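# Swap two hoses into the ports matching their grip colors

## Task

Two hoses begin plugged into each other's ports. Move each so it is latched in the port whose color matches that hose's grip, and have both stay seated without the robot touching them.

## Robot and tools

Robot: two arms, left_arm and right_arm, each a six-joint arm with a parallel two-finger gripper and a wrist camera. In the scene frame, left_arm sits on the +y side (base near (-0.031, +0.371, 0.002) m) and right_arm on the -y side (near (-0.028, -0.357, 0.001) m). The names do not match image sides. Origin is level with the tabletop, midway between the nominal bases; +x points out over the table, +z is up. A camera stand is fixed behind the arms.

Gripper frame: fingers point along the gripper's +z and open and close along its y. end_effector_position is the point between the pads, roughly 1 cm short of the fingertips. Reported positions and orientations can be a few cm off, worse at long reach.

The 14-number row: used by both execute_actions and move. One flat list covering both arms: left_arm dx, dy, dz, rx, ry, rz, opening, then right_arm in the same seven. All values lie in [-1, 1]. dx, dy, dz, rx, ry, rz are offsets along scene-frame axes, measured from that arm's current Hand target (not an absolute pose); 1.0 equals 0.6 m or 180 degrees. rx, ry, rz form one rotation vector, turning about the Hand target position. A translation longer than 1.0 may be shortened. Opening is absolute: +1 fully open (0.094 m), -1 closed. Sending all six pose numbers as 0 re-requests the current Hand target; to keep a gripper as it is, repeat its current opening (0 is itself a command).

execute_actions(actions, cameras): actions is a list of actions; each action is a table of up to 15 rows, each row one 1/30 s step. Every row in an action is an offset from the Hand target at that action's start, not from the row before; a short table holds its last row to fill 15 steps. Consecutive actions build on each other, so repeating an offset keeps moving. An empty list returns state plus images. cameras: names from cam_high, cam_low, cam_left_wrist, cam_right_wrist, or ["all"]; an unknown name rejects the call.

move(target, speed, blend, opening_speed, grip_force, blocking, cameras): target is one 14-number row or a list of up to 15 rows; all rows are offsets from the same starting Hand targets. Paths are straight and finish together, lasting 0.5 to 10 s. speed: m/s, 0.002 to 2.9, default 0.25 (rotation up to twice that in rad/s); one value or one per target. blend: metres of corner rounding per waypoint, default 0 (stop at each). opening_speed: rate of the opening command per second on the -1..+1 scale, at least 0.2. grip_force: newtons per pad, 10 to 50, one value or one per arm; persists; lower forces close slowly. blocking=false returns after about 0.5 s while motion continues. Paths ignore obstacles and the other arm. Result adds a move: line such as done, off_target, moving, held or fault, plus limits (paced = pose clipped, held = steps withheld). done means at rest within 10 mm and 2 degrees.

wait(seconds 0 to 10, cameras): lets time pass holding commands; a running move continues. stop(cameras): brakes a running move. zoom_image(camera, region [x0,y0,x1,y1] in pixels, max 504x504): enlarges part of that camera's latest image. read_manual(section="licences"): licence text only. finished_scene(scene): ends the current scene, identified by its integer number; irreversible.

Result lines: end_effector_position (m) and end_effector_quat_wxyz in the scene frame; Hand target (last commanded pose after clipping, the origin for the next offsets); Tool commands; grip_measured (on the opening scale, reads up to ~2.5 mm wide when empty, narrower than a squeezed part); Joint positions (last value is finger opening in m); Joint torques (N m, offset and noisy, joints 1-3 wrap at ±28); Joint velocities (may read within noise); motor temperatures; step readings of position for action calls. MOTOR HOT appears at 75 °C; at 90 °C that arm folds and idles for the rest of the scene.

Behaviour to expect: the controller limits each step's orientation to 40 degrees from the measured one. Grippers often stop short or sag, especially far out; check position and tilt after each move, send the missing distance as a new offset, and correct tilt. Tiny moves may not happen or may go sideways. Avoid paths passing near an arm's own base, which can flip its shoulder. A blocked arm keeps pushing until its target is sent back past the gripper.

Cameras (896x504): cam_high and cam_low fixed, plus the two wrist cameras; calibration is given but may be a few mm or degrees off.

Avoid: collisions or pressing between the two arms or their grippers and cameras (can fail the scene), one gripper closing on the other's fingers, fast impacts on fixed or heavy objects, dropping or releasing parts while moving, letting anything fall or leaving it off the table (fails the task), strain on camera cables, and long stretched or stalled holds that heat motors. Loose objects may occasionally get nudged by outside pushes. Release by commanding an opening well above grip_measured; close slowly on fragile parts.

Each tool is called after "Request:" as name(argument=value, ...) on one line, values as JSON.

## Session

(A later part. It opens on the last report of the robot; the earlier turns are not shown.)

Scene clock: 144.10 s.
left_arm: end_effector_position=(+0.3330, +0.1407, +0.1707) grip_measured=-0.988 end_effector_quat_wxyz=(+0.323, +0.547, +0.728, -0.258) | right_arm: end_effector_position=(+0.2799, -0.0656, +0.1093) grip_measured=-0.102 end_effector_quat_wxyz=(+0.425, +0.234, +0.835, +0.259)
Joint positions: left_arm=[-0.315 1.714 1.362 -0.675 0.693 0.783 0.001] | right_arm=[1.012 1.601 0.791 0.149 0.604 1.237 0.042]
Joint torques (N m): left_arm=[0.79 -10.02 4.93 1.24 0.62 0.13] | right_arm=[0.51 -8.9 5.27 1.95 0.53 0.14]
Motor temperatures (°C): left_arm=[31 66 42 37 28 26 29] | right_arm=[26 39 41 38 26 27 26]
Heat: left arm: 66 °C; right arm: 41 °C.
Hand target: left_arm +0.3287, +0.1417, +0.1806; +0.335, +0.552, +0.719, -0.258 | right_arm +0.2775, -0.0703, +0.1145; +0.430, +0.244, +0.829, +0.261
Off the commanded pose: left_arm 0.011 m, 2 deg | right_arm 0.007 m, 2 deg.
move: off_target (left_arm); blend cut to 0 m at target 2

Request:
move(target=[[0,0,0,0,0,0,-0.1,0.1967,-0.0062,0.0708,-0.1186,0.2755,-0.007,-1],[-0.072,-0.2995,-0.1227,-0.1248,0.1219,0.3338,-0.1,0.1967,-0.0062,0.0708,-0.1186,0.2755,-0.007,-1]], speed=0.3, cameras=["all"])

Scene clock: 169.37 s.
left_arm: end_effector_position=(+0.2803, -0.0300, +0.0956) grip_measured=-0.102 end_effector_quat_wxyz=(+0.368, +0.004, +0.889, -0.271) | right_arm: end_effector_position=(+0.3960, -0.0749, +0.1603) grip_measured=-0.989 end_effector_quat_wxyz=(+0.148, +0.250, +0.956, +0.040)
Joint positions: left_arm=[-1.026 1.863 1.099 0.109 -0.304 -0.856 0.042] | right_arm=[0.668 2.437 2.657 -1.54 0.182 1.136 0.001]
Joint torques (N m): left_arm=[0.12 -7.99 8.16 1.78 -0.2 -0.07] | right_arm=[-0.35 -11.22 8.39 0.69 0.05 -0.03]
Motor temperatures (°C): left_arm=[30 59 42 37 28 26 28] | right_arm=[26 41 40 36 26 27 25]
Heat: left arm: 59 °C; right arm: 41 °C.
Hand target: left_arm +0.2856, -0.0380, +0.1069; +0.377, -0.006, +0.882, -0.281 | right_arm +0.3955, -0.0740, +0.1571; +0.084, +0.258, +0.962, -0.022
Off the commanded pose: left_arm 0.015 m, 2 deg | right_arm 0.004 m, 10 deg.
joint sent to its limit (right arm) — joint 4 (wrist pitch), lower limit. The joint targets are off in orientation, not in position.
move: off_target (left_arm, right_arm)
camera_calibration:
cam_left_wrist: T_world_to_cam=[[-0.212396, -0.846704, 0.487832, -0.0147855], [-0.932315, 0.0260473, -0.360709, 0.334736], [0.292707, -0.531426, -0.794927, 0.0657511], [0, 0, 0, 1]] pos_world=[0.289693, 0.0137039, 0.180222]
cam_right_wrist: T_world_to_cam=[[-0.462944, -0.873521, -0.150479, 0.143288], [-0.884203, 0.443188, 0.147545, 0.398029], [-0.0621935, 0.201359, -0.977541, 0.28532], [0, 0, 0, 1]] pos_world=[0.436017, -0.108689, 0.241747]

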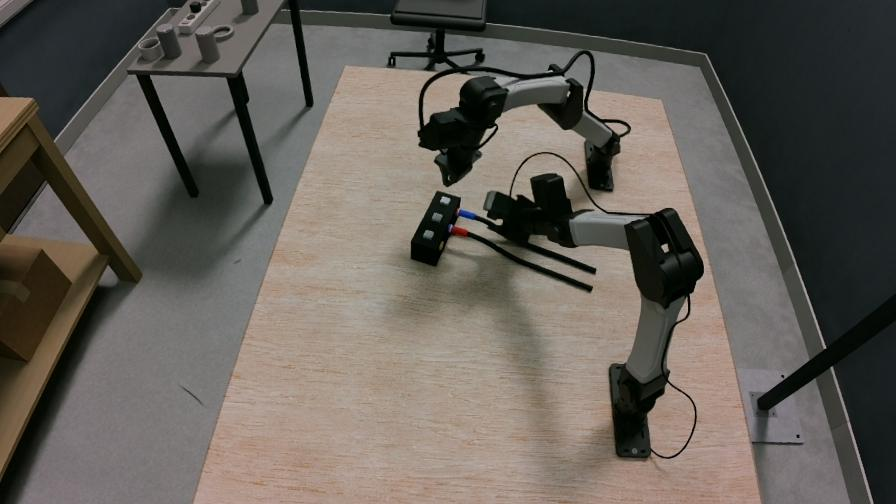

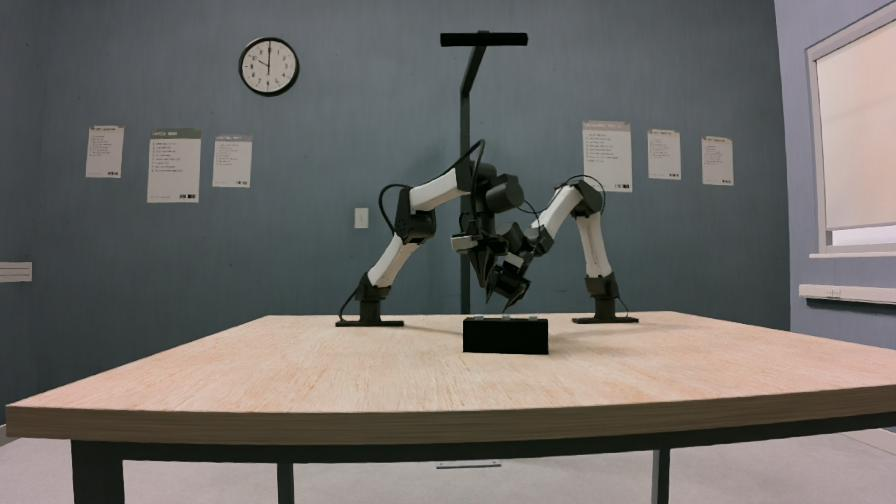

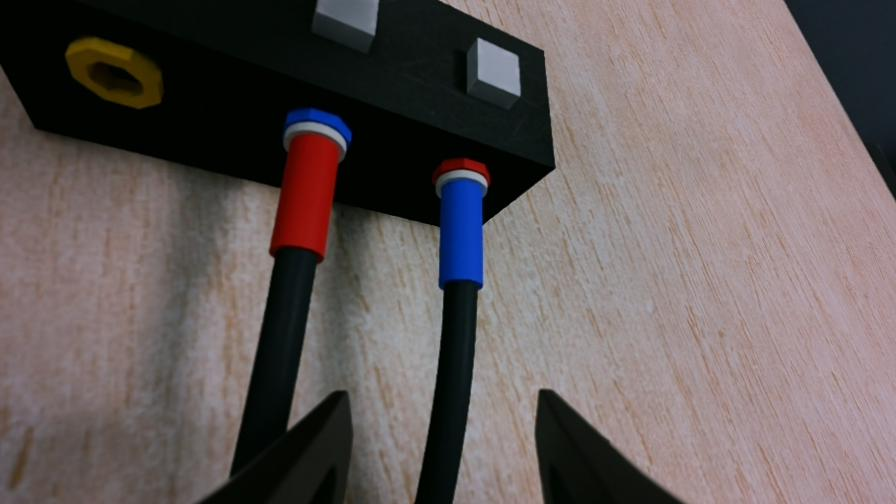

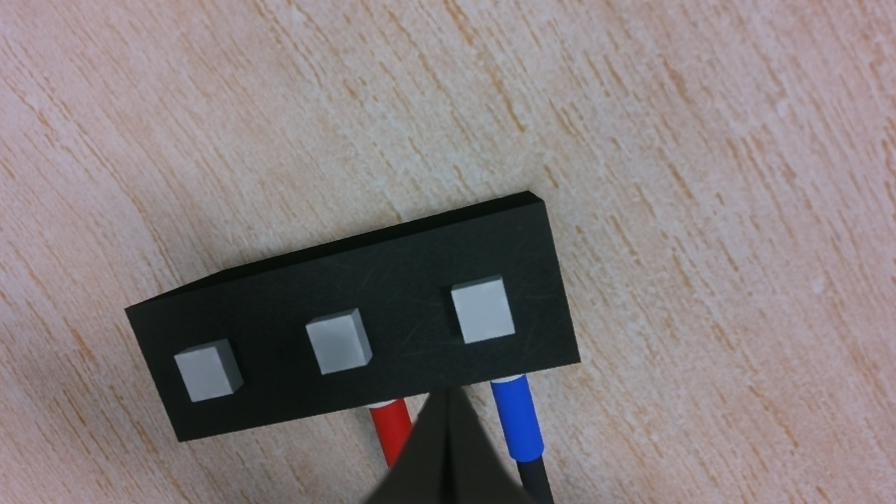

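Request:
move(target=[[0.0845,-0.0633,-0.0527,0,0,0,-0.1,0.007,-0.0067,-0.07,0,0,0,-1],[0.0845,-0.0633,-0.0527,0,0,0,-1,0.007,-0.0067,-0.07,0,0,0,-1]], speed=0.15, opening_speed=1.5, cameras=["cam_left_wrist","cam_right_wrist"])

Scene clock: 179.27 s.
left_arm: end_effector_position=(+0.3272, -0.0684, +0.0621) grip_measured=-0.688 end_effector_quat_wxyz=(+0.366, -0.005, +0.891, -0.267) | right_arm: end_effector_position=(+0.3992, -0.0767, +0.1181) grip_measured=-0.989 end_effector_quat_wxyz=(+0.119, +0.251, +0.961, +0.007)
Joint positions: left_arm=[-0.984 2.121 1.337 0.125 -0.279 -0.846 0.015] | right_arm=[0.659 2.523 2.657 -1.542 0.177 1.136 0.001]
Joint torques (N m): left_arm=[1.2 -10.15 8.02 1.87 0 0.14] | right_arm=[-0.77 -11.93 8.13 0.5 0.05 0.01]
Motor temperatures (°C): left_arm=[30 58 43 38 28 26 28] | right_arm=[26 43 41 35 26 27 25]
Heat: left arm: 58 °C; right arm: 43 °C.
Hand target: left_arm +0.3364, -0.0760, +0.0755; +0.378, -0.006, +0.882, -0.281 | right_arm +0.3998, -0.0780, +0.1152; +0.085, +0.258, +0.962, -0.022
Off the commanded pose: left_arm 0.018 m, 2 deg | right_arm 0.003 m, 5 deg.
joint sent to its limit (right arm) — joint 4 (wrist pitch), lower limit. The joint targets are off in orientation, not in position.
move: off_target (left_arm, right_arm); target 2's new opening was sent with left_arm's hand 0.019 m and 3 deg from that target
camera_calibration:
cam_left_wrist: T_world_to_cam=[[-0.193671, -0.850808, 0.488484, -0.027483], [-0.936003, 0.0110711, -0.351818, 0.367037], [0.293922, -0.52536, -0.798503, 0.00522327], [0, 0, 0, 1]] pos_world=[0.336689, -0.0247022, 0.146726]
cam_right_wrist: T_world_to_cam=[[-0.477542, -0.875502, -0.0738254, 0.133419], [-0.868581, 0.457762, 0.189793, 0.397794], [-0.132369, 0.154757, -0.979045, 0.269273], [0, 0, 0, 1]] pos_world=[0.444873, -0.106958, 0.197982]
Images, in order (width x height): cam_left_wrist 896x504, cam_right_wrist 896x504.

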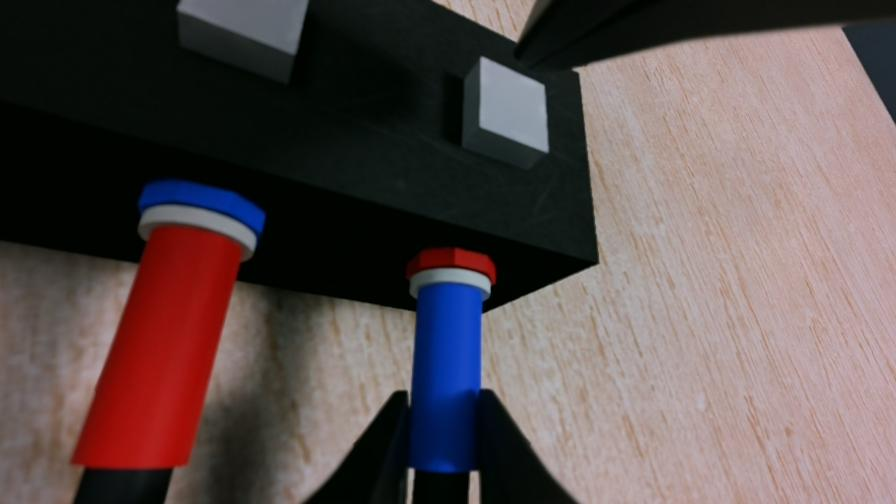

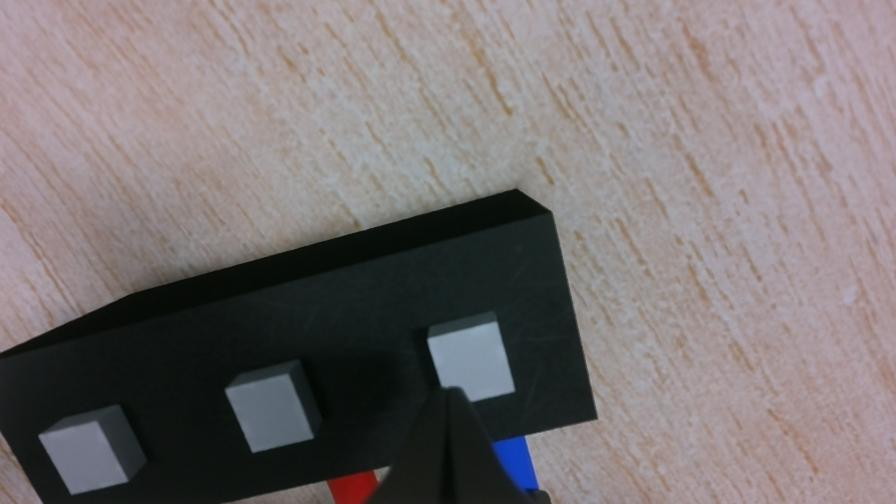

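Request:
move(target=[0.0,0.0,0.0,0,0,0,-1,-0.002,-0.005,-0.065,0,0,0,-1], speed=0.08, cameras=["cam_left_wrist","cam_right_wrist"])

Scene clock: 183.77 s.
left_arm: end_effector_position=(+0.3272, -0.0684, +0.0621) grip_measured=-0.688 end_effector_quat_wxyz=(+0.367, -0.005, +0.891, -0.267) | right_arm: end_effector_position=(+0.3991, -0.0768, +0.1015) grip_measured=-0.989 end_effector_quat_wxyz=(+0.109, +0.250, +0.962, -0.005)
Joint positions: left_arm=[-0.984 2.121 1.337 0.125 -0.279 -0.845 0.015] | right_arm=[0.659 2.557 2.657 -1.541 0.176 1.136 0.001]
Joint torques (N m): left_arm=[1.18 -10.19 8.02 1.87 -0.01 0.13] | right_arm=[-1.1 -9.91 4.77 0.64 0.04 0.11]
Motor temperatures (°C): left_arm=[30 58 43 38 28 26 28] | right_arm=[26 44 42 34 26 27 25]
Heat: left arm: 58 °C; right arm: 44 °C.
Hand target: left_arm +0.3364, -0.0760, +0.0755; +0.378, -0.006, +0.882, -0.281 | right_arm +0.3985, -0.0809, +0.0762; +0.085, +0.258, +0.962, -0.022
Off the commanded pose: left_arm 0.018 m, 2 deg | right_arm 0.026 m, 3 deg.
move: off_target (left_arm, right_arm)
camera_calibration:
cam_left_wrist: T_world_to_cam=[[-0.193959, -0.850884, 0.488239, -0.0274367], [-0.935919, 0.0113451, -0.352033, 0.367048], [0.294, -0.525232, -0.798559, 0.00515569], [0, 0, 0, 1]] pos_world=[0.33669, -0.0248017, 0.146726]
cam_right_wrist: T_world_to_cam=[[-0.479377, -0.876516, -0.0437919, 0.129756], [-0.863012, 0.461753, 0.204928, 0.397446], [-0.159402, 0.136031, -0.977797, 0.26214], [0, 0, 0, 1]] pos_world=[0.446989, -0.105448, 0.180554]
Images, in order (width x height): cam_left_wrist 896x504, cam_right_wrist 896x504.

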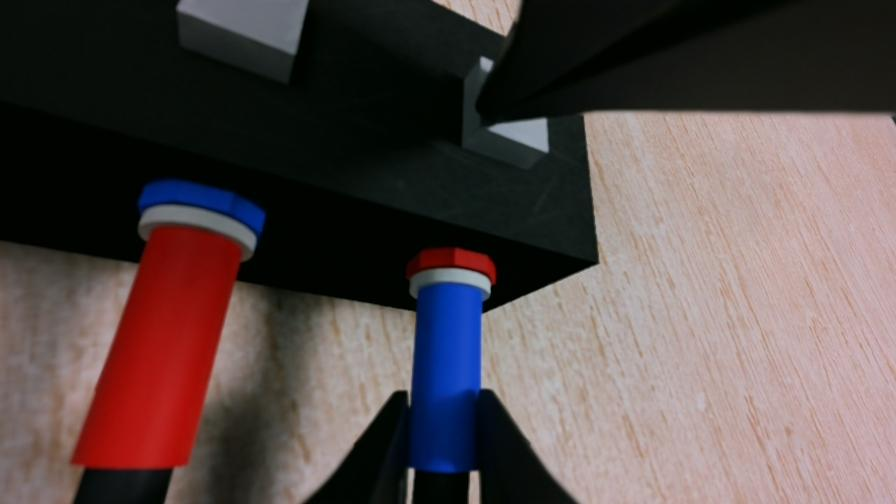

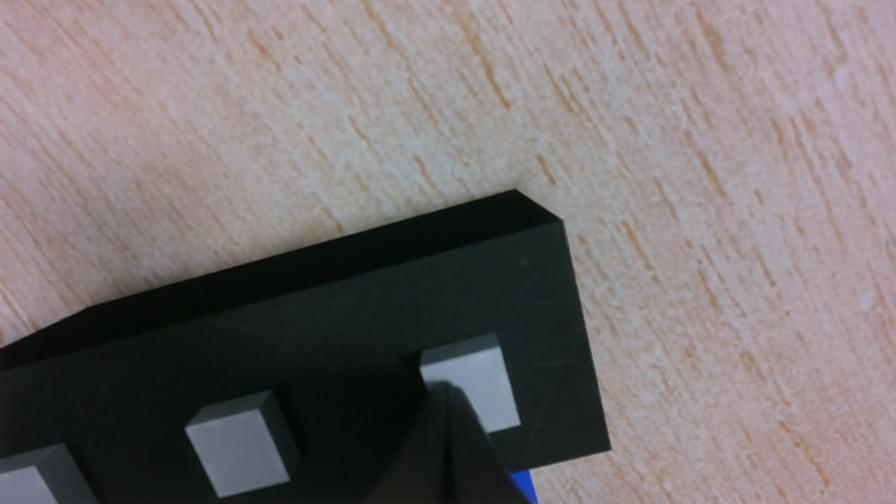

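Request:
move(target=[[0,0,0,0,0,0,-1,0,0,-0.06,0,0,0,-1],[-0.066,0.025,-0.005,0,0,0,-1,0,0,-0.06,0,0,0,-1]], speed=0.1, cameras=["cam_left_wrist"])

Scene clock: 186.77 s.
left_arm: end_effector_position=(+0.3272, -0.0684, +0.0620) grip_measured=-0.688 end_effector_quat_wxyz=(+0.366, -0.005, +0.891, -0.267) | right_arm: end_effector_position=(+0.3991, -0.0769, +0.1010) grip_measured=-0.989 end_effector_quat_wxyz=(+0.112, +0.250, +0.962, -0.002)
Joint positions: left_arm=[-0.984 2.121 1.337 0.125 -0.279 -0.845 0.015] | right_arm=[0.659 2.522 2.588 -1.498 0.176 1.136 0.001]
Joint torques (N m): left_arm=[1.17 -10.24 7.91 1.88 0 0.14] | right_arm=[-0.08 -12.98 6.31 0.62 0.22 0]
Motor temperatures (°C): left_arm=[30 58 43 38 28 26 29] | right_arm=[26 44 41 34 26 27 25]
Heat: left arm: 58 °C; right arm: 44 °C.
Hand target: left_arm +0.3362, -0.0757, +0.0756; +0.378, -0.006, +0.882, -0.281 (not the last commanded pose) | right_arm +0.3986, -0.0772, +0.0983; +0.109, +0.250, +0.962, -0.005 (not the last commanded pose)
Off the commanded pose: left_arm 0.033 m, 2 deg | right_arm 0.061 m, 4 deg.
led back after a hold (left arm): the arm was led back toward your command in small steps, so it may still be short of it.
move: held (right_arm; a check stopped the path), off_target (left_arm; braked when a check withheld steps of right_arm); path passed 0 of 2 targets; limits=held
pose unreachable (left arm): on one or more control steps of this call, first in action 0 (counted from 0), this arm could not follow its commanded pose, so it was not sent that pose on those steps. It may still have moved: this result reports where it is.
cause: moving toward the commanded pose would bring a part of the arm too close to another arm (this arm's wrist camera and the right arm's wrist (the part past joint 5), along the way the arms are being sent, or toward where that arm still pushes).
pose unreachable (right arm): on one or more control steps of this call, first in action 0 (counted from 0), this arm could not follow its commanded pose, so it was not sent that pose on those steps. It may still have moved: this result reports where it is.
cause: moving toward the commanded pose would bring a part of the arm too close to another arm (this arm's wrist (the part past joint 5) and the left arm's wrist camera, along the way the arms are being sent, or toward where that arm still pushes).
camera_calibration:
cam_left_wrist: T_world_to_cam=[[-0.193837, -0.851049, 0.487998, -0.0273972], [-0.936002, 0.0114556, -0.35181, 0.36701], [0.293817, -0.524961, -0.798804, 0.00518046], [0, 0, 0, 1]] pos_world=[0.336689, -0.0248012, 0.146626]
Images, in order (width x height): cam_left_wrist 896x504.

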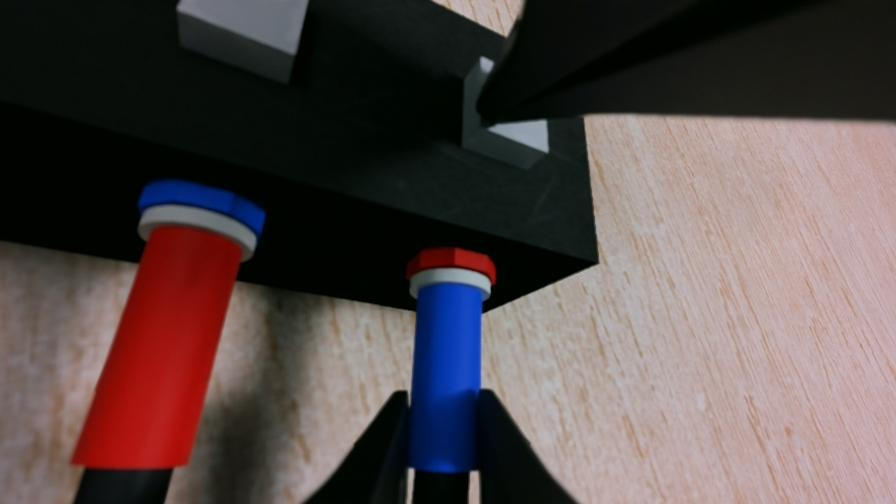

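Request:
move(target=[[0,0,0,0,0,0,-1,0,-0.005,0.025,0.111,0,0,-1],[0,0,0,0,0,0,-1,0,-0.008,-0.055,0.111,0,0,-1],[-0.06,0.022,-0.0,0,0,0,-1,0,-0.008,-0.055,0.111,0,0,-1]], speed=0.12, cameras=["cam_left_wrist"])

Scene clock: 196.33 s.
left_arm: end_effector_position=(+0.3250, -0.0672, +0.0622) grip_measured=-0.688 end_effector_quat_wxyz=(+0.390, -0.014, +0.873, -0.291) | right_arm: end_effector_position=(+0.4097, -0.0688, +0.0956) grip_measured=-0.989 end_effector_quat_wxyz=(+0.093, +0.255, +0.941, +0.202)
Joint positions: left_arm=[-0.992 2.114 1.251 0.28 -0.301 -0.85 0.015] | right_arm=[0.553 2.173 1.882 -0.855 -0.145 1.094 0.001]
Joint torques (N m): left_arm=[-3.03 -16.42 2.88 1.02 -0.24 -0.1] | right_arm=[-0.69 -9.07 4.6 0.82 0.15 -0.02]
Motor temperatures (°C): left_arm=[30 60 43 38 28 26 29] | right_arm=[26 46 41 34 26 27 25]
Heat: left arm: 60 °C; right arm: 46 °C.
Hand target: left_arm +0.3001, -0.0626, +0.0756; +0.378, -0.005, +0.882, -0.281 | right_arm +0.3986, -0.0821, +0.0653; +0.064, +0.265, +0.948, +0.162
Off the commanded pose: left_arm 0.029 m, 2 deg | right_arm 0.035 m, 6 deg.
move: off_target (left_arm, right_arm)
camera_calibration:
cam_left_wrist: T_world_to_cam=[[-0.209778, -0.822962, 0.527946, -0.022244], [-0.916884, -0.0219587, -0.39855, 0.359441], [0.339585, -0.567672, -0.749954, -0.0140704], [0, 0, 0, 1]] pos_world=[0.329678, -0.0184005, 0.144447]
Images, in order (width x height): cam_left_wrist 896x504.

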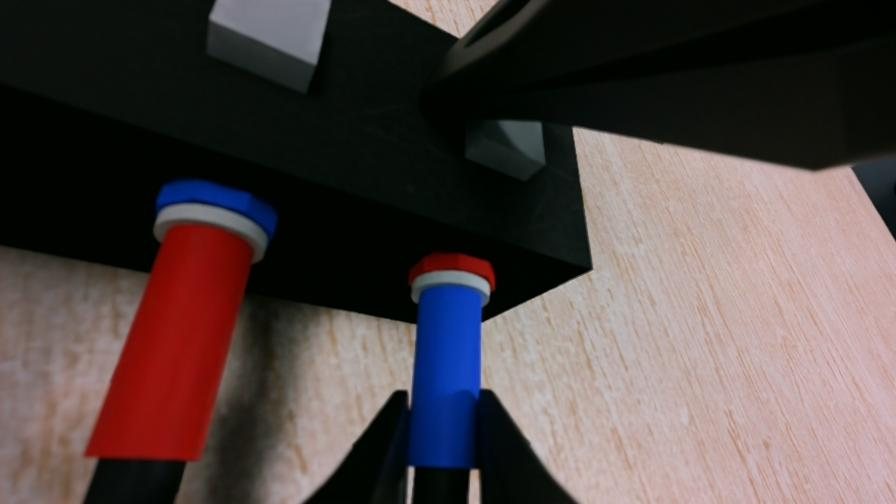

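Request:
move(target=[[0.04,-0.015,0,0,0,0,-1,0,-0.03,0.14,0,0,0,-1],[0.04,-0.015,0,0,0,0,-1,-0.02,-0.18,0.19,0.0004,-0.3734,0.4186,-1],[0.04,-0.015,0,0,0,0,-1,0.009,0.02,0.115,0.0004,-0.3734,0.4186,-1]], speed=0.35, blend=[0.02,0.02,0], cameras=["cam_left_wrist","cam_right_wrist"])

Scene clock: 212.33 s.
left_arm: end_effector_position=(+0.3256, -0.0682, +0.0636) grip_measured=-0.688 end_effector_quat_wxyz=(+0.379, -0.010, +0.882, -0.279) | right_arm: end_effector_position=(+0.3910, -0.0733, +0.1225) grip_measured=-0.989 end_effector_quat_wxyz=(+0.411, -0.460, +0.735, +0.281)
Joint positions: left_arm=[-0.99 2.114 1.294 0.2 -0.294 -0.85 0.015] | right_arm=[0.405 1.887 1.203 -0.001 -0.647 -0.417 0.001]
Joint torques (N m): left_arm=[0.12 -11.97 7.17 1.39 0.01 0.09] | right_arm=[-0.46 -8.61 9.42 2.37 -0.26 0.03]
Motor temperatures (°C): left_arm=[31 73 42 36 28 26 29] | right_arm=[26 47 40 33 26 27 25]
Heat: left arm: 73 °C; right arm: 47 °C.
Hand target: left_arm +0.3241, -0.0715, +0.0756; +0.378, -0.006, +0.882, -0.281 | right_arm +0.4039, -0.0700, +0.1343; +0.434, -0.461, +0.723, +0.277
Off the commanded pose: left_arm 0.013 m, 1 deg | right_arm 0.018 m, 3 deg.
move: off_target (left_arm, right_arm)
camera_calibration:
cam_left_wrist: T_world_to_cam=[[-0.200541, -0.837009, 0.509117, -0.026483], [-0.926172, -0.00742722, -0.377029, 0.363169], [0.319358, -0.547139, -0.773724, -0.00435923], [0, 0, 0, 1]] pos_world=[0.332438, -0.0218543, 0.147035]
cam_right_wrist: T_world_to_cam=[[0.908243, -0.417146, -0.0329248, -0.380361], [-0.356868, -0.731105, -0.58149, 0.195487], [0.218495, 0.539884, -0.812887, 0.142589], [0, 0, 0, 1]] pos_world=[0.384068, -0.0927265, 0.217059]
Images, in order (width x height): cam_left_wrist 896x504, cam_right_wrist 896x504.

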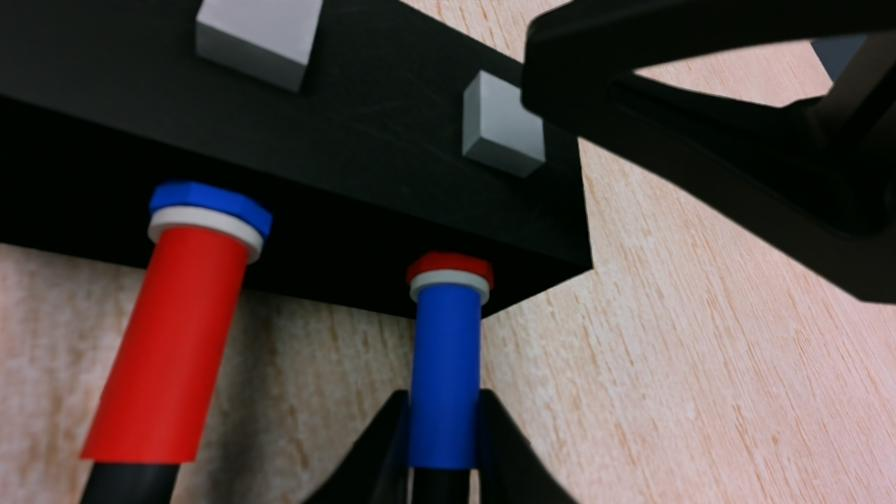

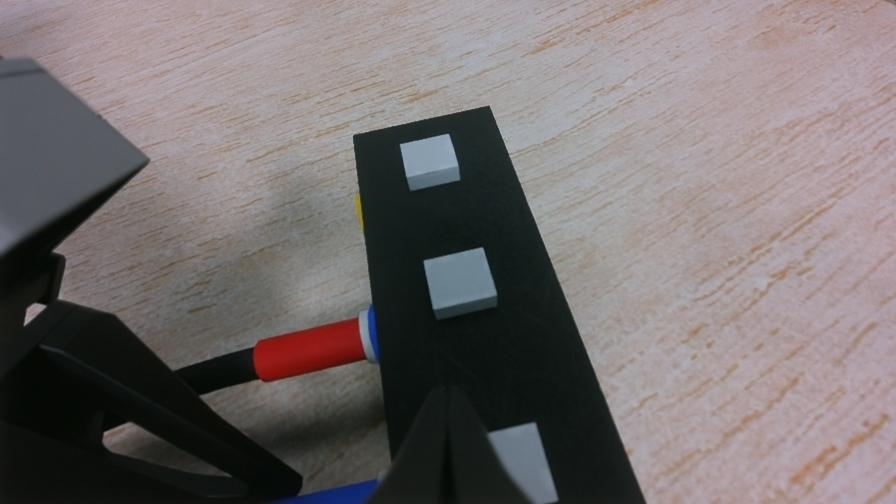

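Request:
move(target=[[0,0,0,0,0,0,-1,0.03,-0.005,-0.01,0,0,0,-1],[0,0,0,0,0,0,-1,0.03,-0.005,-0.1,0,0,0,-1]], speed=0.12, cameras=["cam_left_wrist","cam_right_wrist"])

Scene clock: 219.13 s.
left_arm: end_effector_position=(+0.3256, -0.0682, +0.0635) grip_measured=-0.688 end_effector_quat_wxyz=(+0.379, -0.010, +0.882, -0.279) | right_arm: end_effector_position=(+0.4301, -0.0718, +0.0996) grip_measured=-0.989 end_effector_quat_wxyz=(+0.459, -0.458, +0.713, +0.268)
Joint positions: left_arm=[-0.99 2.114 1.294 0.199 -0.294 -0.85 0.015] | right_arm=[0.378 2.035 1.23 0.224 -0.653 -0.422 0.001]
Joint torques (N m): left_arm=[0.12 -11.97 7.19 1.39 0.01 0.09] | right_arm=[-0.09 -7.86 4.53 2.02 -0.33 -0.11]
Motor temperatures (°C): left_arm=[31 73 43 37 28 26 29] | right_arm=[26 46 41 35 26 27 25]
Heat: left arm: 73 °C; right arm: 46 °C.
Hand target: left_arm +0.3241, -0.0715, +0.0755; +0.378, -0.006, +0.882, -0.281 | right_arm +0.4220, -0.0730, +0.0743; +0.434, -0.461, +0.723, +0.277
Off the commanded pose: left_arm 0.013 m, 1 deg | right_arm 0.027 m, 3 deg.
move: off_target (left_arm, right_arm)
camera_calibration:
cam_left_wrist: T_world_to_cam=[[-0.200406, -0.83718, 0.508887, -0.0264465], [-0.926261, -0.00731711, -0.376811, 0.363131], [0.319182, -0.546878, -0.773981, -0.00433427], [0, 0, 0, 1]] pos_world=[0.332437, -0.0218538, 0.146935]
cam_right_wrist: T_world_to_cam=[[0.899409, -0.435143, 0.0414113, -0.421009], [-0.309184, -0.700294, -0.643423, 0.185098], [0.308981, 0.565897, -0.76439, 0.0728252], [0, 0, 0, 1]] pos_world=[0.413387, -0.0947877, 0.192198]
Images, in order (width x height): cam_left_wrist 896x504, cam_right_wrist 896x504.

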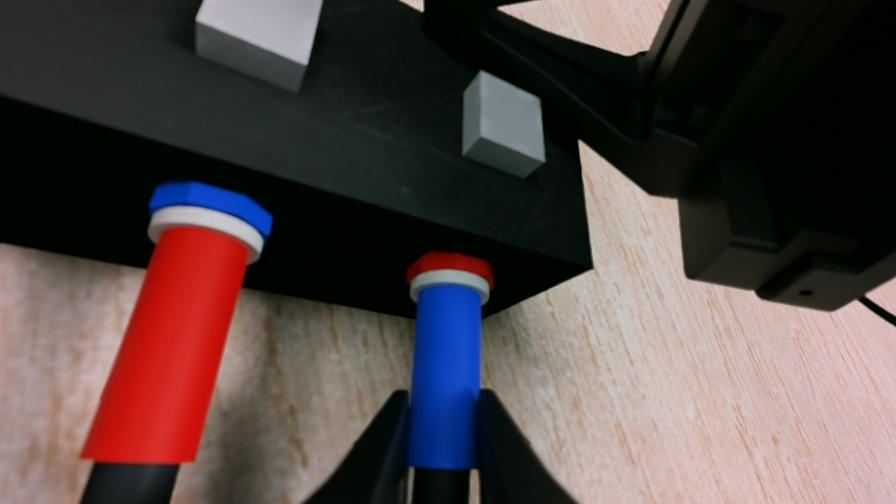

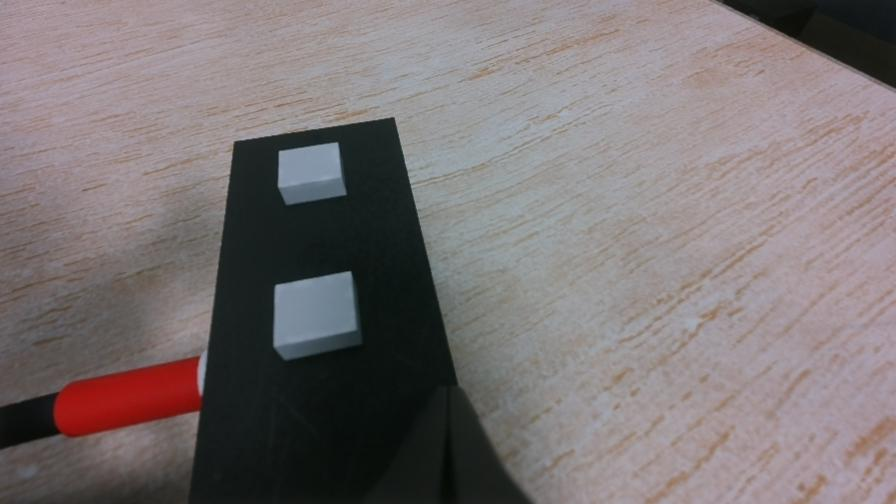

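Request:
move(target=[[0.0,0,0,0,0,0,-1,-0.015,0.0,0.095,0,0,0,-1],[0.0,0,0,0,0,0,-1,-0.017,-0.003,0.06,0,0,0,-1]], speed=0.12, cameras=["cam_left_wrist","cam_right_wrist"])

Scene clock: 223.67 s.
left_arm: end_effector_position=(+0.3256, -0.0682, +0.0635) grip_measured=-0.688 end_effector_quat_wxyz=(+0.379, -0.010, +0.882, -0.279) | right_arm: end_effector_position=(+0.4164, -0.0793, +0.1077) grip_measured=-0.989 end_effector_quat_wxyz=(+0.427, -0.452, +0.736, +0.267)
Joint positions: left_arm=[-0.99 2.114 1.294 0.199 -0.294 -0.85 0.015] | right_arm=[0.379 1.967 1.232 0.078 -0.635 -0.422 0.001]
Joint torques (N m): left_arm=[0.12 -11.99 7.17 1.39 0.01 0.09] | right_arm=[0.28 -10.61 5.33 2.35 -0.5 -0.09]
Motor temperatures (°C): left_arm=[30 73 43 37 28 26 29] | right_arm=[26 46 41 35 26 27 25]
Heat: left arm: 73 °C; right arm: 46 °C.
Hand target: left_arm +0.3241, -0.0715, +0.0755; +0.378, -0.006, +0.882, -0.281 | right_arm +0.4118, -0.0749, +0.1103; +0.434, -0.460, +0.723, +0.277
Off the commanded pose: left_arm 0.013 m, 1 deg | right_arm 0.007 m, 2 deg.
move: off_target (left_arm)
camera_calibration:
cam_left_wrist: T_world_to_cam=[[-0.200406, -0.83718, 0.508887, -0.0264465], [-0.926261, -0.00731711, -0.376811, 0.363131], [0.319182, -0.546878, -0.773981, -0.00433427], [0, 0, 0, 1]] pos_world=[0.332437, -0.0218538, 0.146935]
cam_right_wrist: T_world_to_cam=[[0.894365, -0.44732, -0.00395117, -0.4062], [-0.361897, -0.718324, -0.594172, 0.196065], [0.262947, 0.532837, -0.804328, 0.108311], [0, 0, 0, 1]] pos_world=[0.405767, -0.0985749, 0.202009]
Images, in order (width x height): cam_left_wrist 896x504, cam_right_wrist 896x504.

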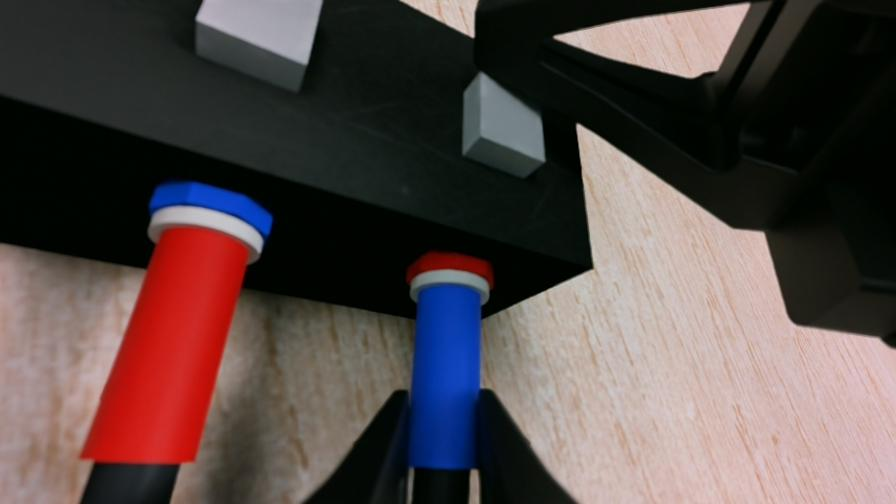

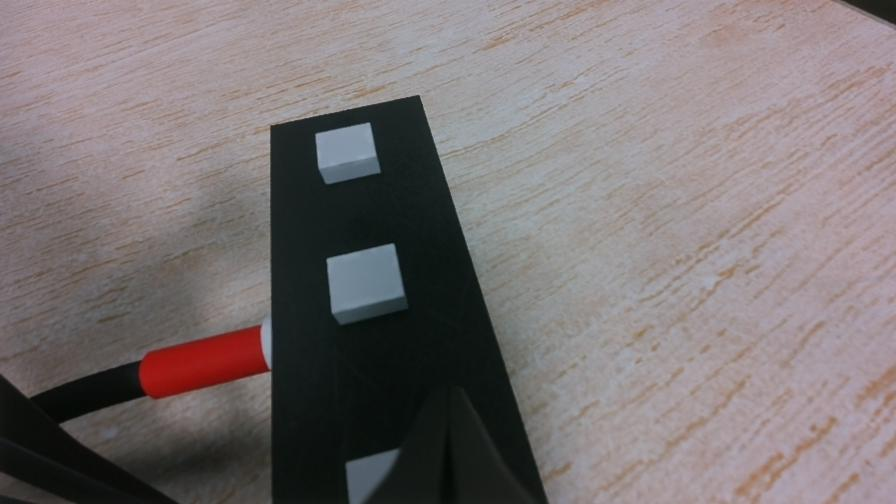

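Request:
move(target=[[0.0,0,0,0,0,0,-1,-0.027,0.012,0.025,0,0,0,-1],[0.0,0,0,0,0,0,-1,-0.027,0.012,-0.03,0,0,0,-1]], speed=0.12, cameras=["cam_left_wrist","cam_right_wrist"])

Scene clock: 228.17 s.
left_arm: end_effector_position=(+0.3256, -0.0682, +0.0635) grip_measured=-0.688 end_effector_quat_wxyz=(+0.379, -0.010, +0.882, -0.279) | right_arm: end_effector_position=(+0.3989, -0.0690, +0.1067) grip_measured=-0.989 end_effector_quat_wxyz=(+0.443, -0.461, +0.719, +0.273)
Joint positions: left_arm=[-0.99 2.114 1.294 0.199 -0.294 -0.85 0.015] | right_arm=[0.41 1.934 1.138 0.191 -0.635 -0.407 0.001]
Joint torques (N m): left_arm=[0.1 -11.97 7.19 1.39 0.01 0.09] | right_arm=[0.32 -7.73 5 2.28 -0.2 0.02]
Motor temperatures (°C): left_arm=[30 73 44 37 28 26 29] | right_arm=[26 46 41 35 26 27 25]
Heat: left arm: 73 °C; right arm: 46 °C.
Hand target: left_arm +0.3241, -0.0715, +0.0755; +0.378, -0.006, +0.882, -0.281 | right_arm +0.3957, -0.0677, +0.0923; +0.434, -0.461, +0.723, +0.277
Off the commanded pose: left_arm 0.013 m, 1 deg | right_arm 0.015 m, 1 deg.
move: off_target (left_arm, right_arm)
camera_calibration:
cam_left_wrist: T_world_to_cam=[[-0.200406, -0.83718, 0.508887, -0.0264465], [-0.926261, -0.00731711, -0.376811, 0.363131], [0.319182, -0.546878, -0.773981, -0.00433427], [0, 0, 0, 1]] pos_world=[0.332437, -0.0218538, 0.146935]
cam_right_wrist: T_world_to_cam=[[0.904858, -0.425311, 0.0184806, -0.390985], [-0.32166, -0.711486, -0.624758, 0.184232], [0.278865, 0.559373, -0.780599, 0.0995667], [0, 0, 0, 1]] pos_world=[0.38528, -0.090907, 0.200048]
Images, in order (width x height): cam_left_wrist 896x504, cam_right_wrist 896x504.

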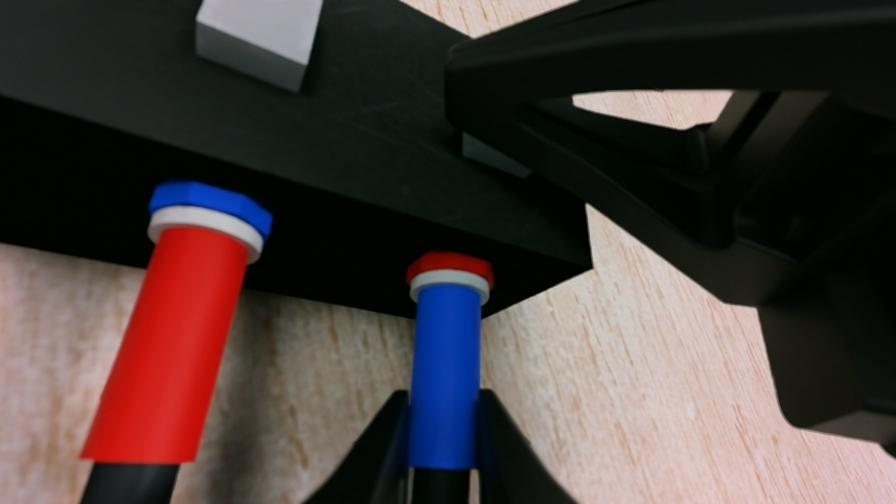

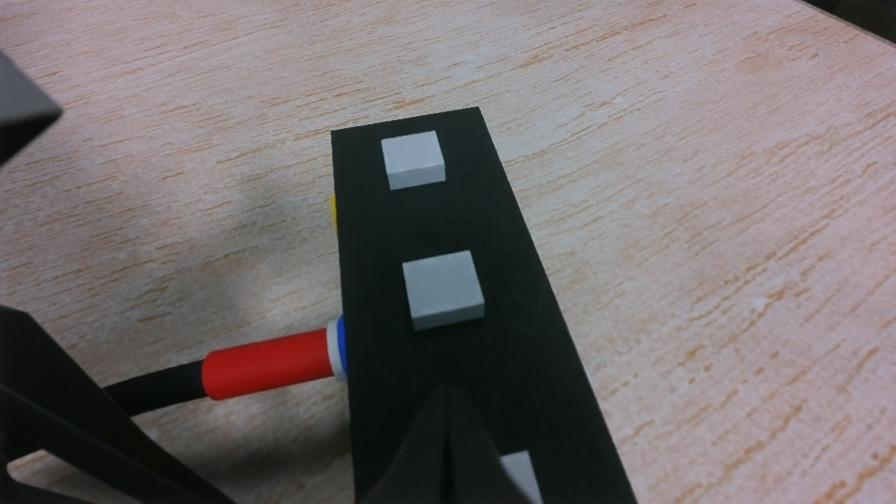

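Request:
move(target=[0.0,0,0,0,0,0,-1,0.006,0.0,-0.06,0,0,0,-1], speed=0.12, cameras=["cam_left_wrist","cam_right_wrist"])

Scene clock: 231.90 s.
left_arm: end_effector_position=(+0.3256, -0.0682, +0.0635) grip_measured=-0.688 end_effector_quat_wxyz=(+0.379, -0.010, +0.882, -0.279) | right_arm: end_effector_position=(+0.4106, -0.0616, +0.1043) grip_measured=-0.989 end_effector_quat_wxyz=(+0.489, -0.468, +0.685, +0.271)
Joint positions: left_arm=[-0.99 2.114 1.294 0.199 -0.294 -0.85 0.015] | right_arm=[0.41 1.994 1.113 0.39 -0.652 -0.407 0.001]
Joint torques (N m): left_arm=[0.1 -11.99 7.17 1.39 0.01 0.09] | right_arm=[0.03 -5.83 3.52 1.59 -0.01 0]
Motor temperatures (°C): left_arm=[30 73 44 37 28 26 29] | right_arm=[26 45 40 36 26 27 25]
Heat: left arm: 73 °C; right arm: 45 °C.
Hand target: left_arm +0.3241, -0.0715, +0.0755; +0.378, -0.006, +0.882, -0.281 | right_arm +0.3993, -0.0677, +0.0564; +0.434, -0.461, +0.723, +0.277
Off the commanded pose: left_arm 0.013 m, 1 deg | right_arm 0.050 m, 8 deg.
move: off_target (left_arm, right_arm)
camera_calibration:
cam_left_wrist: T_world_to_cam=[[-0.200406, -0.83718, 0.508887, -0.0264465], [-0.926261, -0.00731711, -0.376811, 0.363131], [0.319182, -0.546878, -0.773981, -0.00433427], [0, 0, 0, 1]] pos_world=[0.332437, -0.0218538, 0.146935]
cam_right_wrist: T_world_to_cam=[[0.905565, -0.414775, 0.0889555, -0.405388], [-0.244527, -0.681745, -0.689515, 0.168637], [0.346639, 0.602649, -0.718788, 0.0586326], [0, 0, 0, 1]] pos_world=[0.388017, -0.0885119, 0.194484]
Images, in order (width x height): cam_left_wrist 896x504, cam_right_wrist 896x504.

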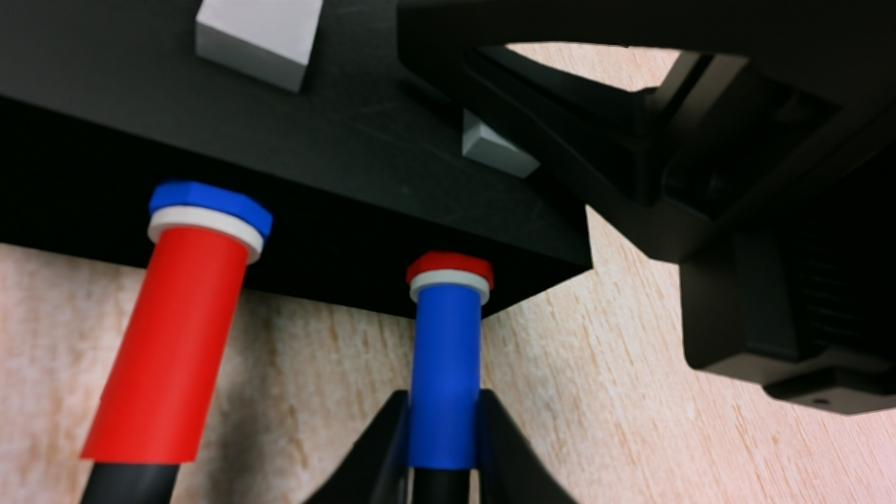

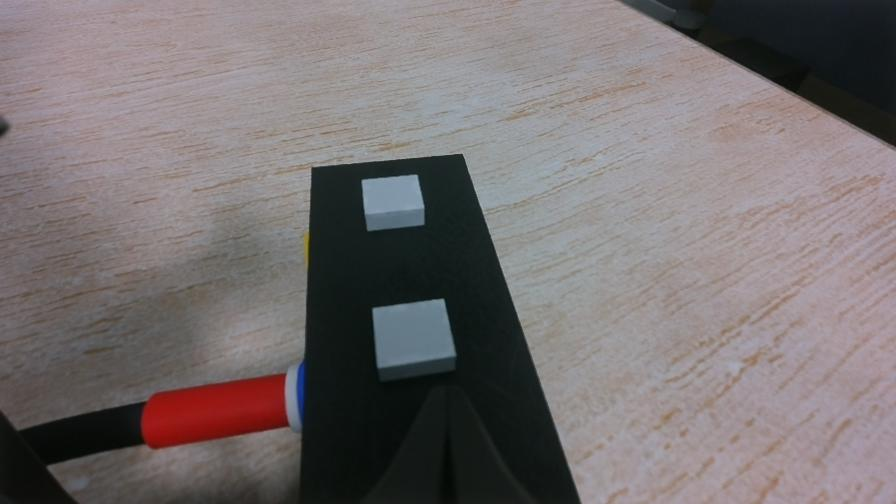

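Request:
move(target=[[0.0,0,0,0,0,0,-1,-0.002,-0.015,0.095,0,0,0,-1],[0.0,0,0,0,0,0,-1,-0.005,-0.013,0.03,-0.03,0.014,0,-1],[0.0,0,0,0,0,0,-1,-0.03,-0.05,-0.1,-0.08,0.037,0,-1]], speed=0.15, cameras=["cam_left_wrist","cam_right_wrist"])

Scene clock: 242.13 s.
left_arm: end_effector_position=(+0.3255, -0.0682, +0.0635) grip_measured=-0.688 end_effector_quat_wxyz=(+0.379, -0.010, +0.882, -0.279) | right_arm: end_effector_position=(+0.4016, -0.0710, +0.0990) grip_measured=-0.989 end_effector_quat_wxyz=(+0.466, -0.515, +0.682, +0.230)
Joint positions: left_arm=[-0.99 2.114 1.294 0.199 -0.293 -0.85 0.015] | right_arm=[0.408 1.95 1.126 0.223 -0.622 -0.569 0.001]
Joint torques (N m): left_arm=[0.1 -11.97 7.17 1.4 0.01 0.09] | right_arm=[-0.24 -2.62 1.44 0.12 0.98 -0.13]
Motor temperatures (°C): left_arm=[30 73 45 37 28 26 29] | right_arm=[26 44 40 35 26 27 25]
Heat: left arm: 73 °C; right arm: 44 °C.
Hand target: left_arm +0.3241, -0.0715, +0.0755; +0.378, -0.005, +0.882, -0.281 | right_arm +0.3812, -0.0976, -0.0037; +0.330, -0.495, +0.776, +0.210
Off the commanded pose: left_arm 0.013 m, 1 deg | right_arm 0.108 m, 19 deg.
move: off_target (left_arm, right_arm)
camera_calibration:
cam_left_wrist: T_world_to_cam=[[-0.200599, -0.837056, 0.509015, -0.0264825], [-0.926325, -0.00705493, -0.376659, 0.363134], [0.318876, -0.547071, -0.773971, -0.0042926], [0, 0, 0, 1]] pos_world=[0.332437, -0.0219538, 0.146935]
cam_right_wrist: T_world_to_cam=[[0.916463, -0.36271, 0.168931, -0.409329], [-0.192703, -0.770123, -0.608093, 0.121304], [0.350659, 0.524741, -0.775684, 0.0620767], [0, 0, 0, 1]] pos_world=[0.376743, -0.0876226, 0.191065]
Images, in order (width x height): cam_left_wrist 896x504, cam_right_wrist 896x504.

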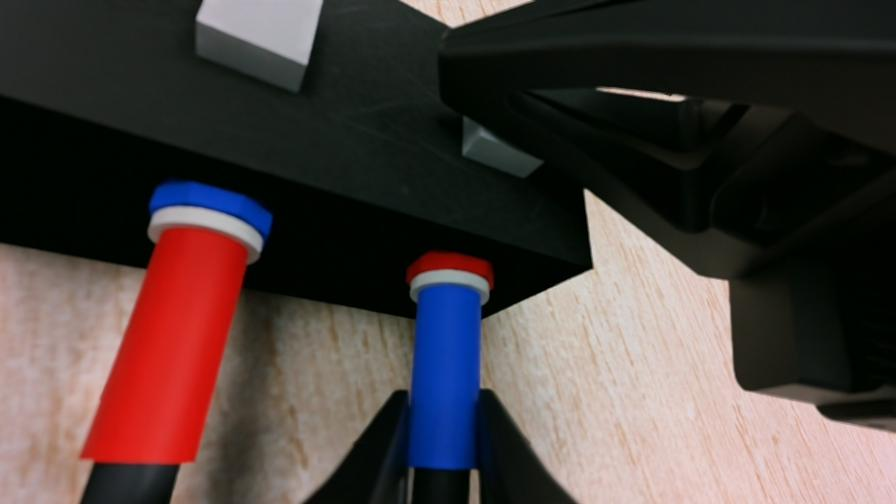

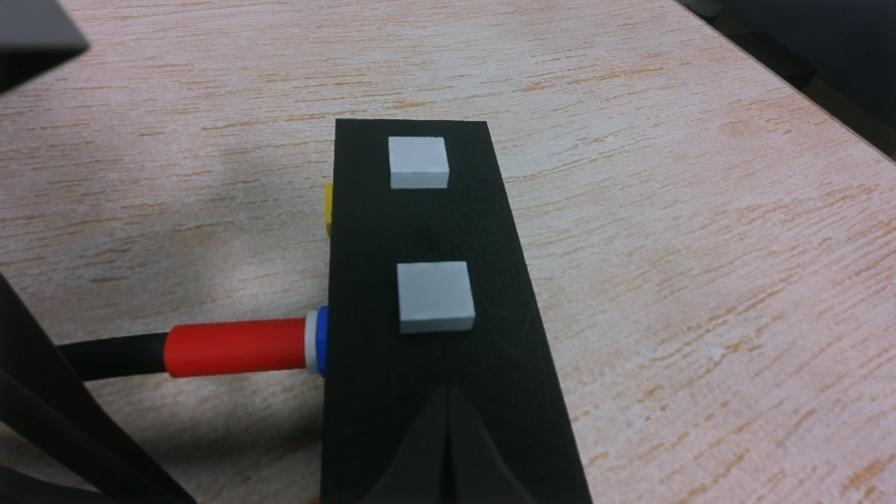

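Request:
move(target=[-0.045,0.012,-0.012,0,0,0,-1,0,0,-0.03,0,0,0,-1], speed=0.12, cameras=["cam_left_wrist","cam_right_wrist"])

Scene clock: 247.50 s.
left_arm: end_effector_position=(+0.3249, -0.0670, +0.0628) grip_measured=-0.688 end_effector_quat_wxyz=(+0.395, -0.018, +0.870, -0.295) | right_arm: end_effector_position=(+0.4063, -0.0694, +0.0983) grip_measured=-0.989 end_effector_quat_wxyz=(+0.492, -0.517, +0.666, +0.218)
Joint positions: left_arm=[-0.995 2.114 1.241 0.301 -0.309 -0.855 0.015] | right_arm=[0.41 1.966 1.094 0.333 -0.613 -0.574 0.001]
Joint torques (N m): left_arm=[-3.6 -15.32 2.8 1.03 -0.22 -0.09] | right_arm=[-0.32 -1.69 0.72 -0.22 0.92 -0.04]
Motor temperatures (°C): left_arm=[30 73 45 37 28 26 29] | right_arm=[26 43 39 34 26 27 25]
Heat: left arm: 73 °C; right arm: 43 °C.
Hand target: left_arm +0.2972, -0.0643, +0.0684; +0.378, -0.006, +0.882, -0.281 | right_arm +0.3812, -0.0977, -0.0217; +0.330, -0.495, +0.776, +0.210
Off the commanded pose: left_arm 0.029 m, 3 deg | right_arm 0.126 m, 23 deg.
move: off_target (left_arm, right_arm)
camera_calibration:
cam_left_wrist: T_world_to_cam=[[-0.208181, -0.81865, 0.535232, -0.02312], [-0.913594, -0.0326679, -0.405314, 0.358317], [0.349295, -0.573363, -0.741113, -0.0176126], [0, 0, 0, 1]] pos_world=[0.328695, -0.0173202, 0.144553]
cam_right_wrist: T_world_to_cam=[[0.902907, -0.369118, 0.220253, -0.412784], [-0.15597, -0.758834, -0.632332, 0.111205], [0.400541, 0.536584, -0.742728, 0.036396], [0, 0, 0, 1]] pos_world=[0.375472, -0.0875094, 0.188268]
Images, in order (width x height): cam_left_wrist 896x504, cam_right_wrist 896x504.

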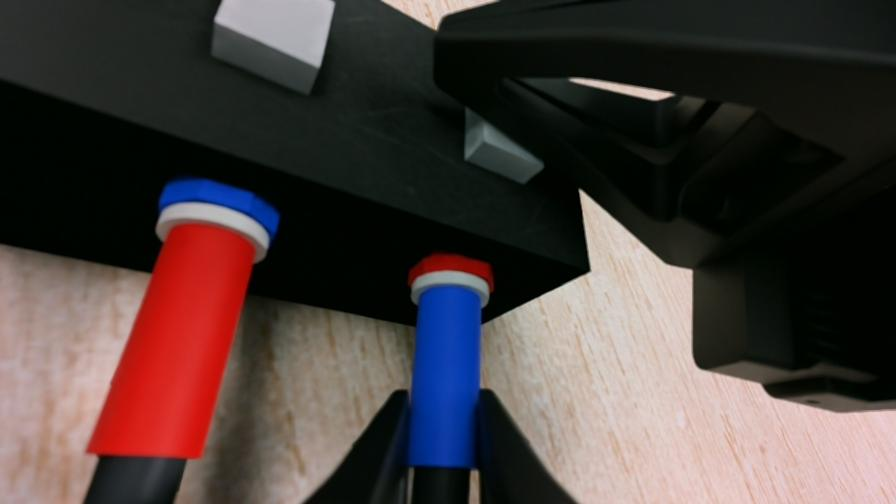

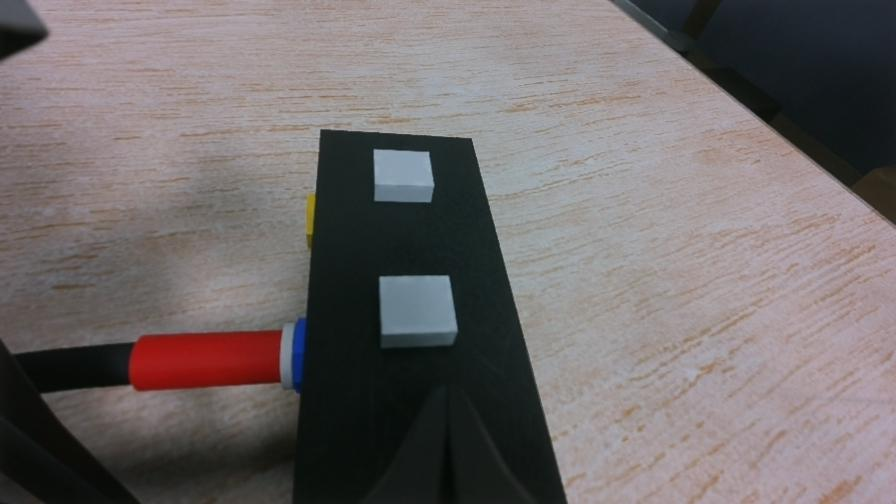

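Request:
zoom_image(camera="cam_left_wrist", region=[380, 0, 620, 340])

Scaled by 1.482.

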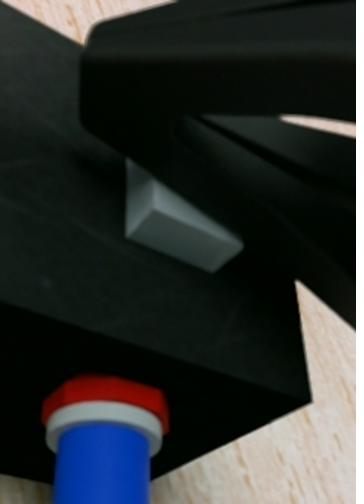

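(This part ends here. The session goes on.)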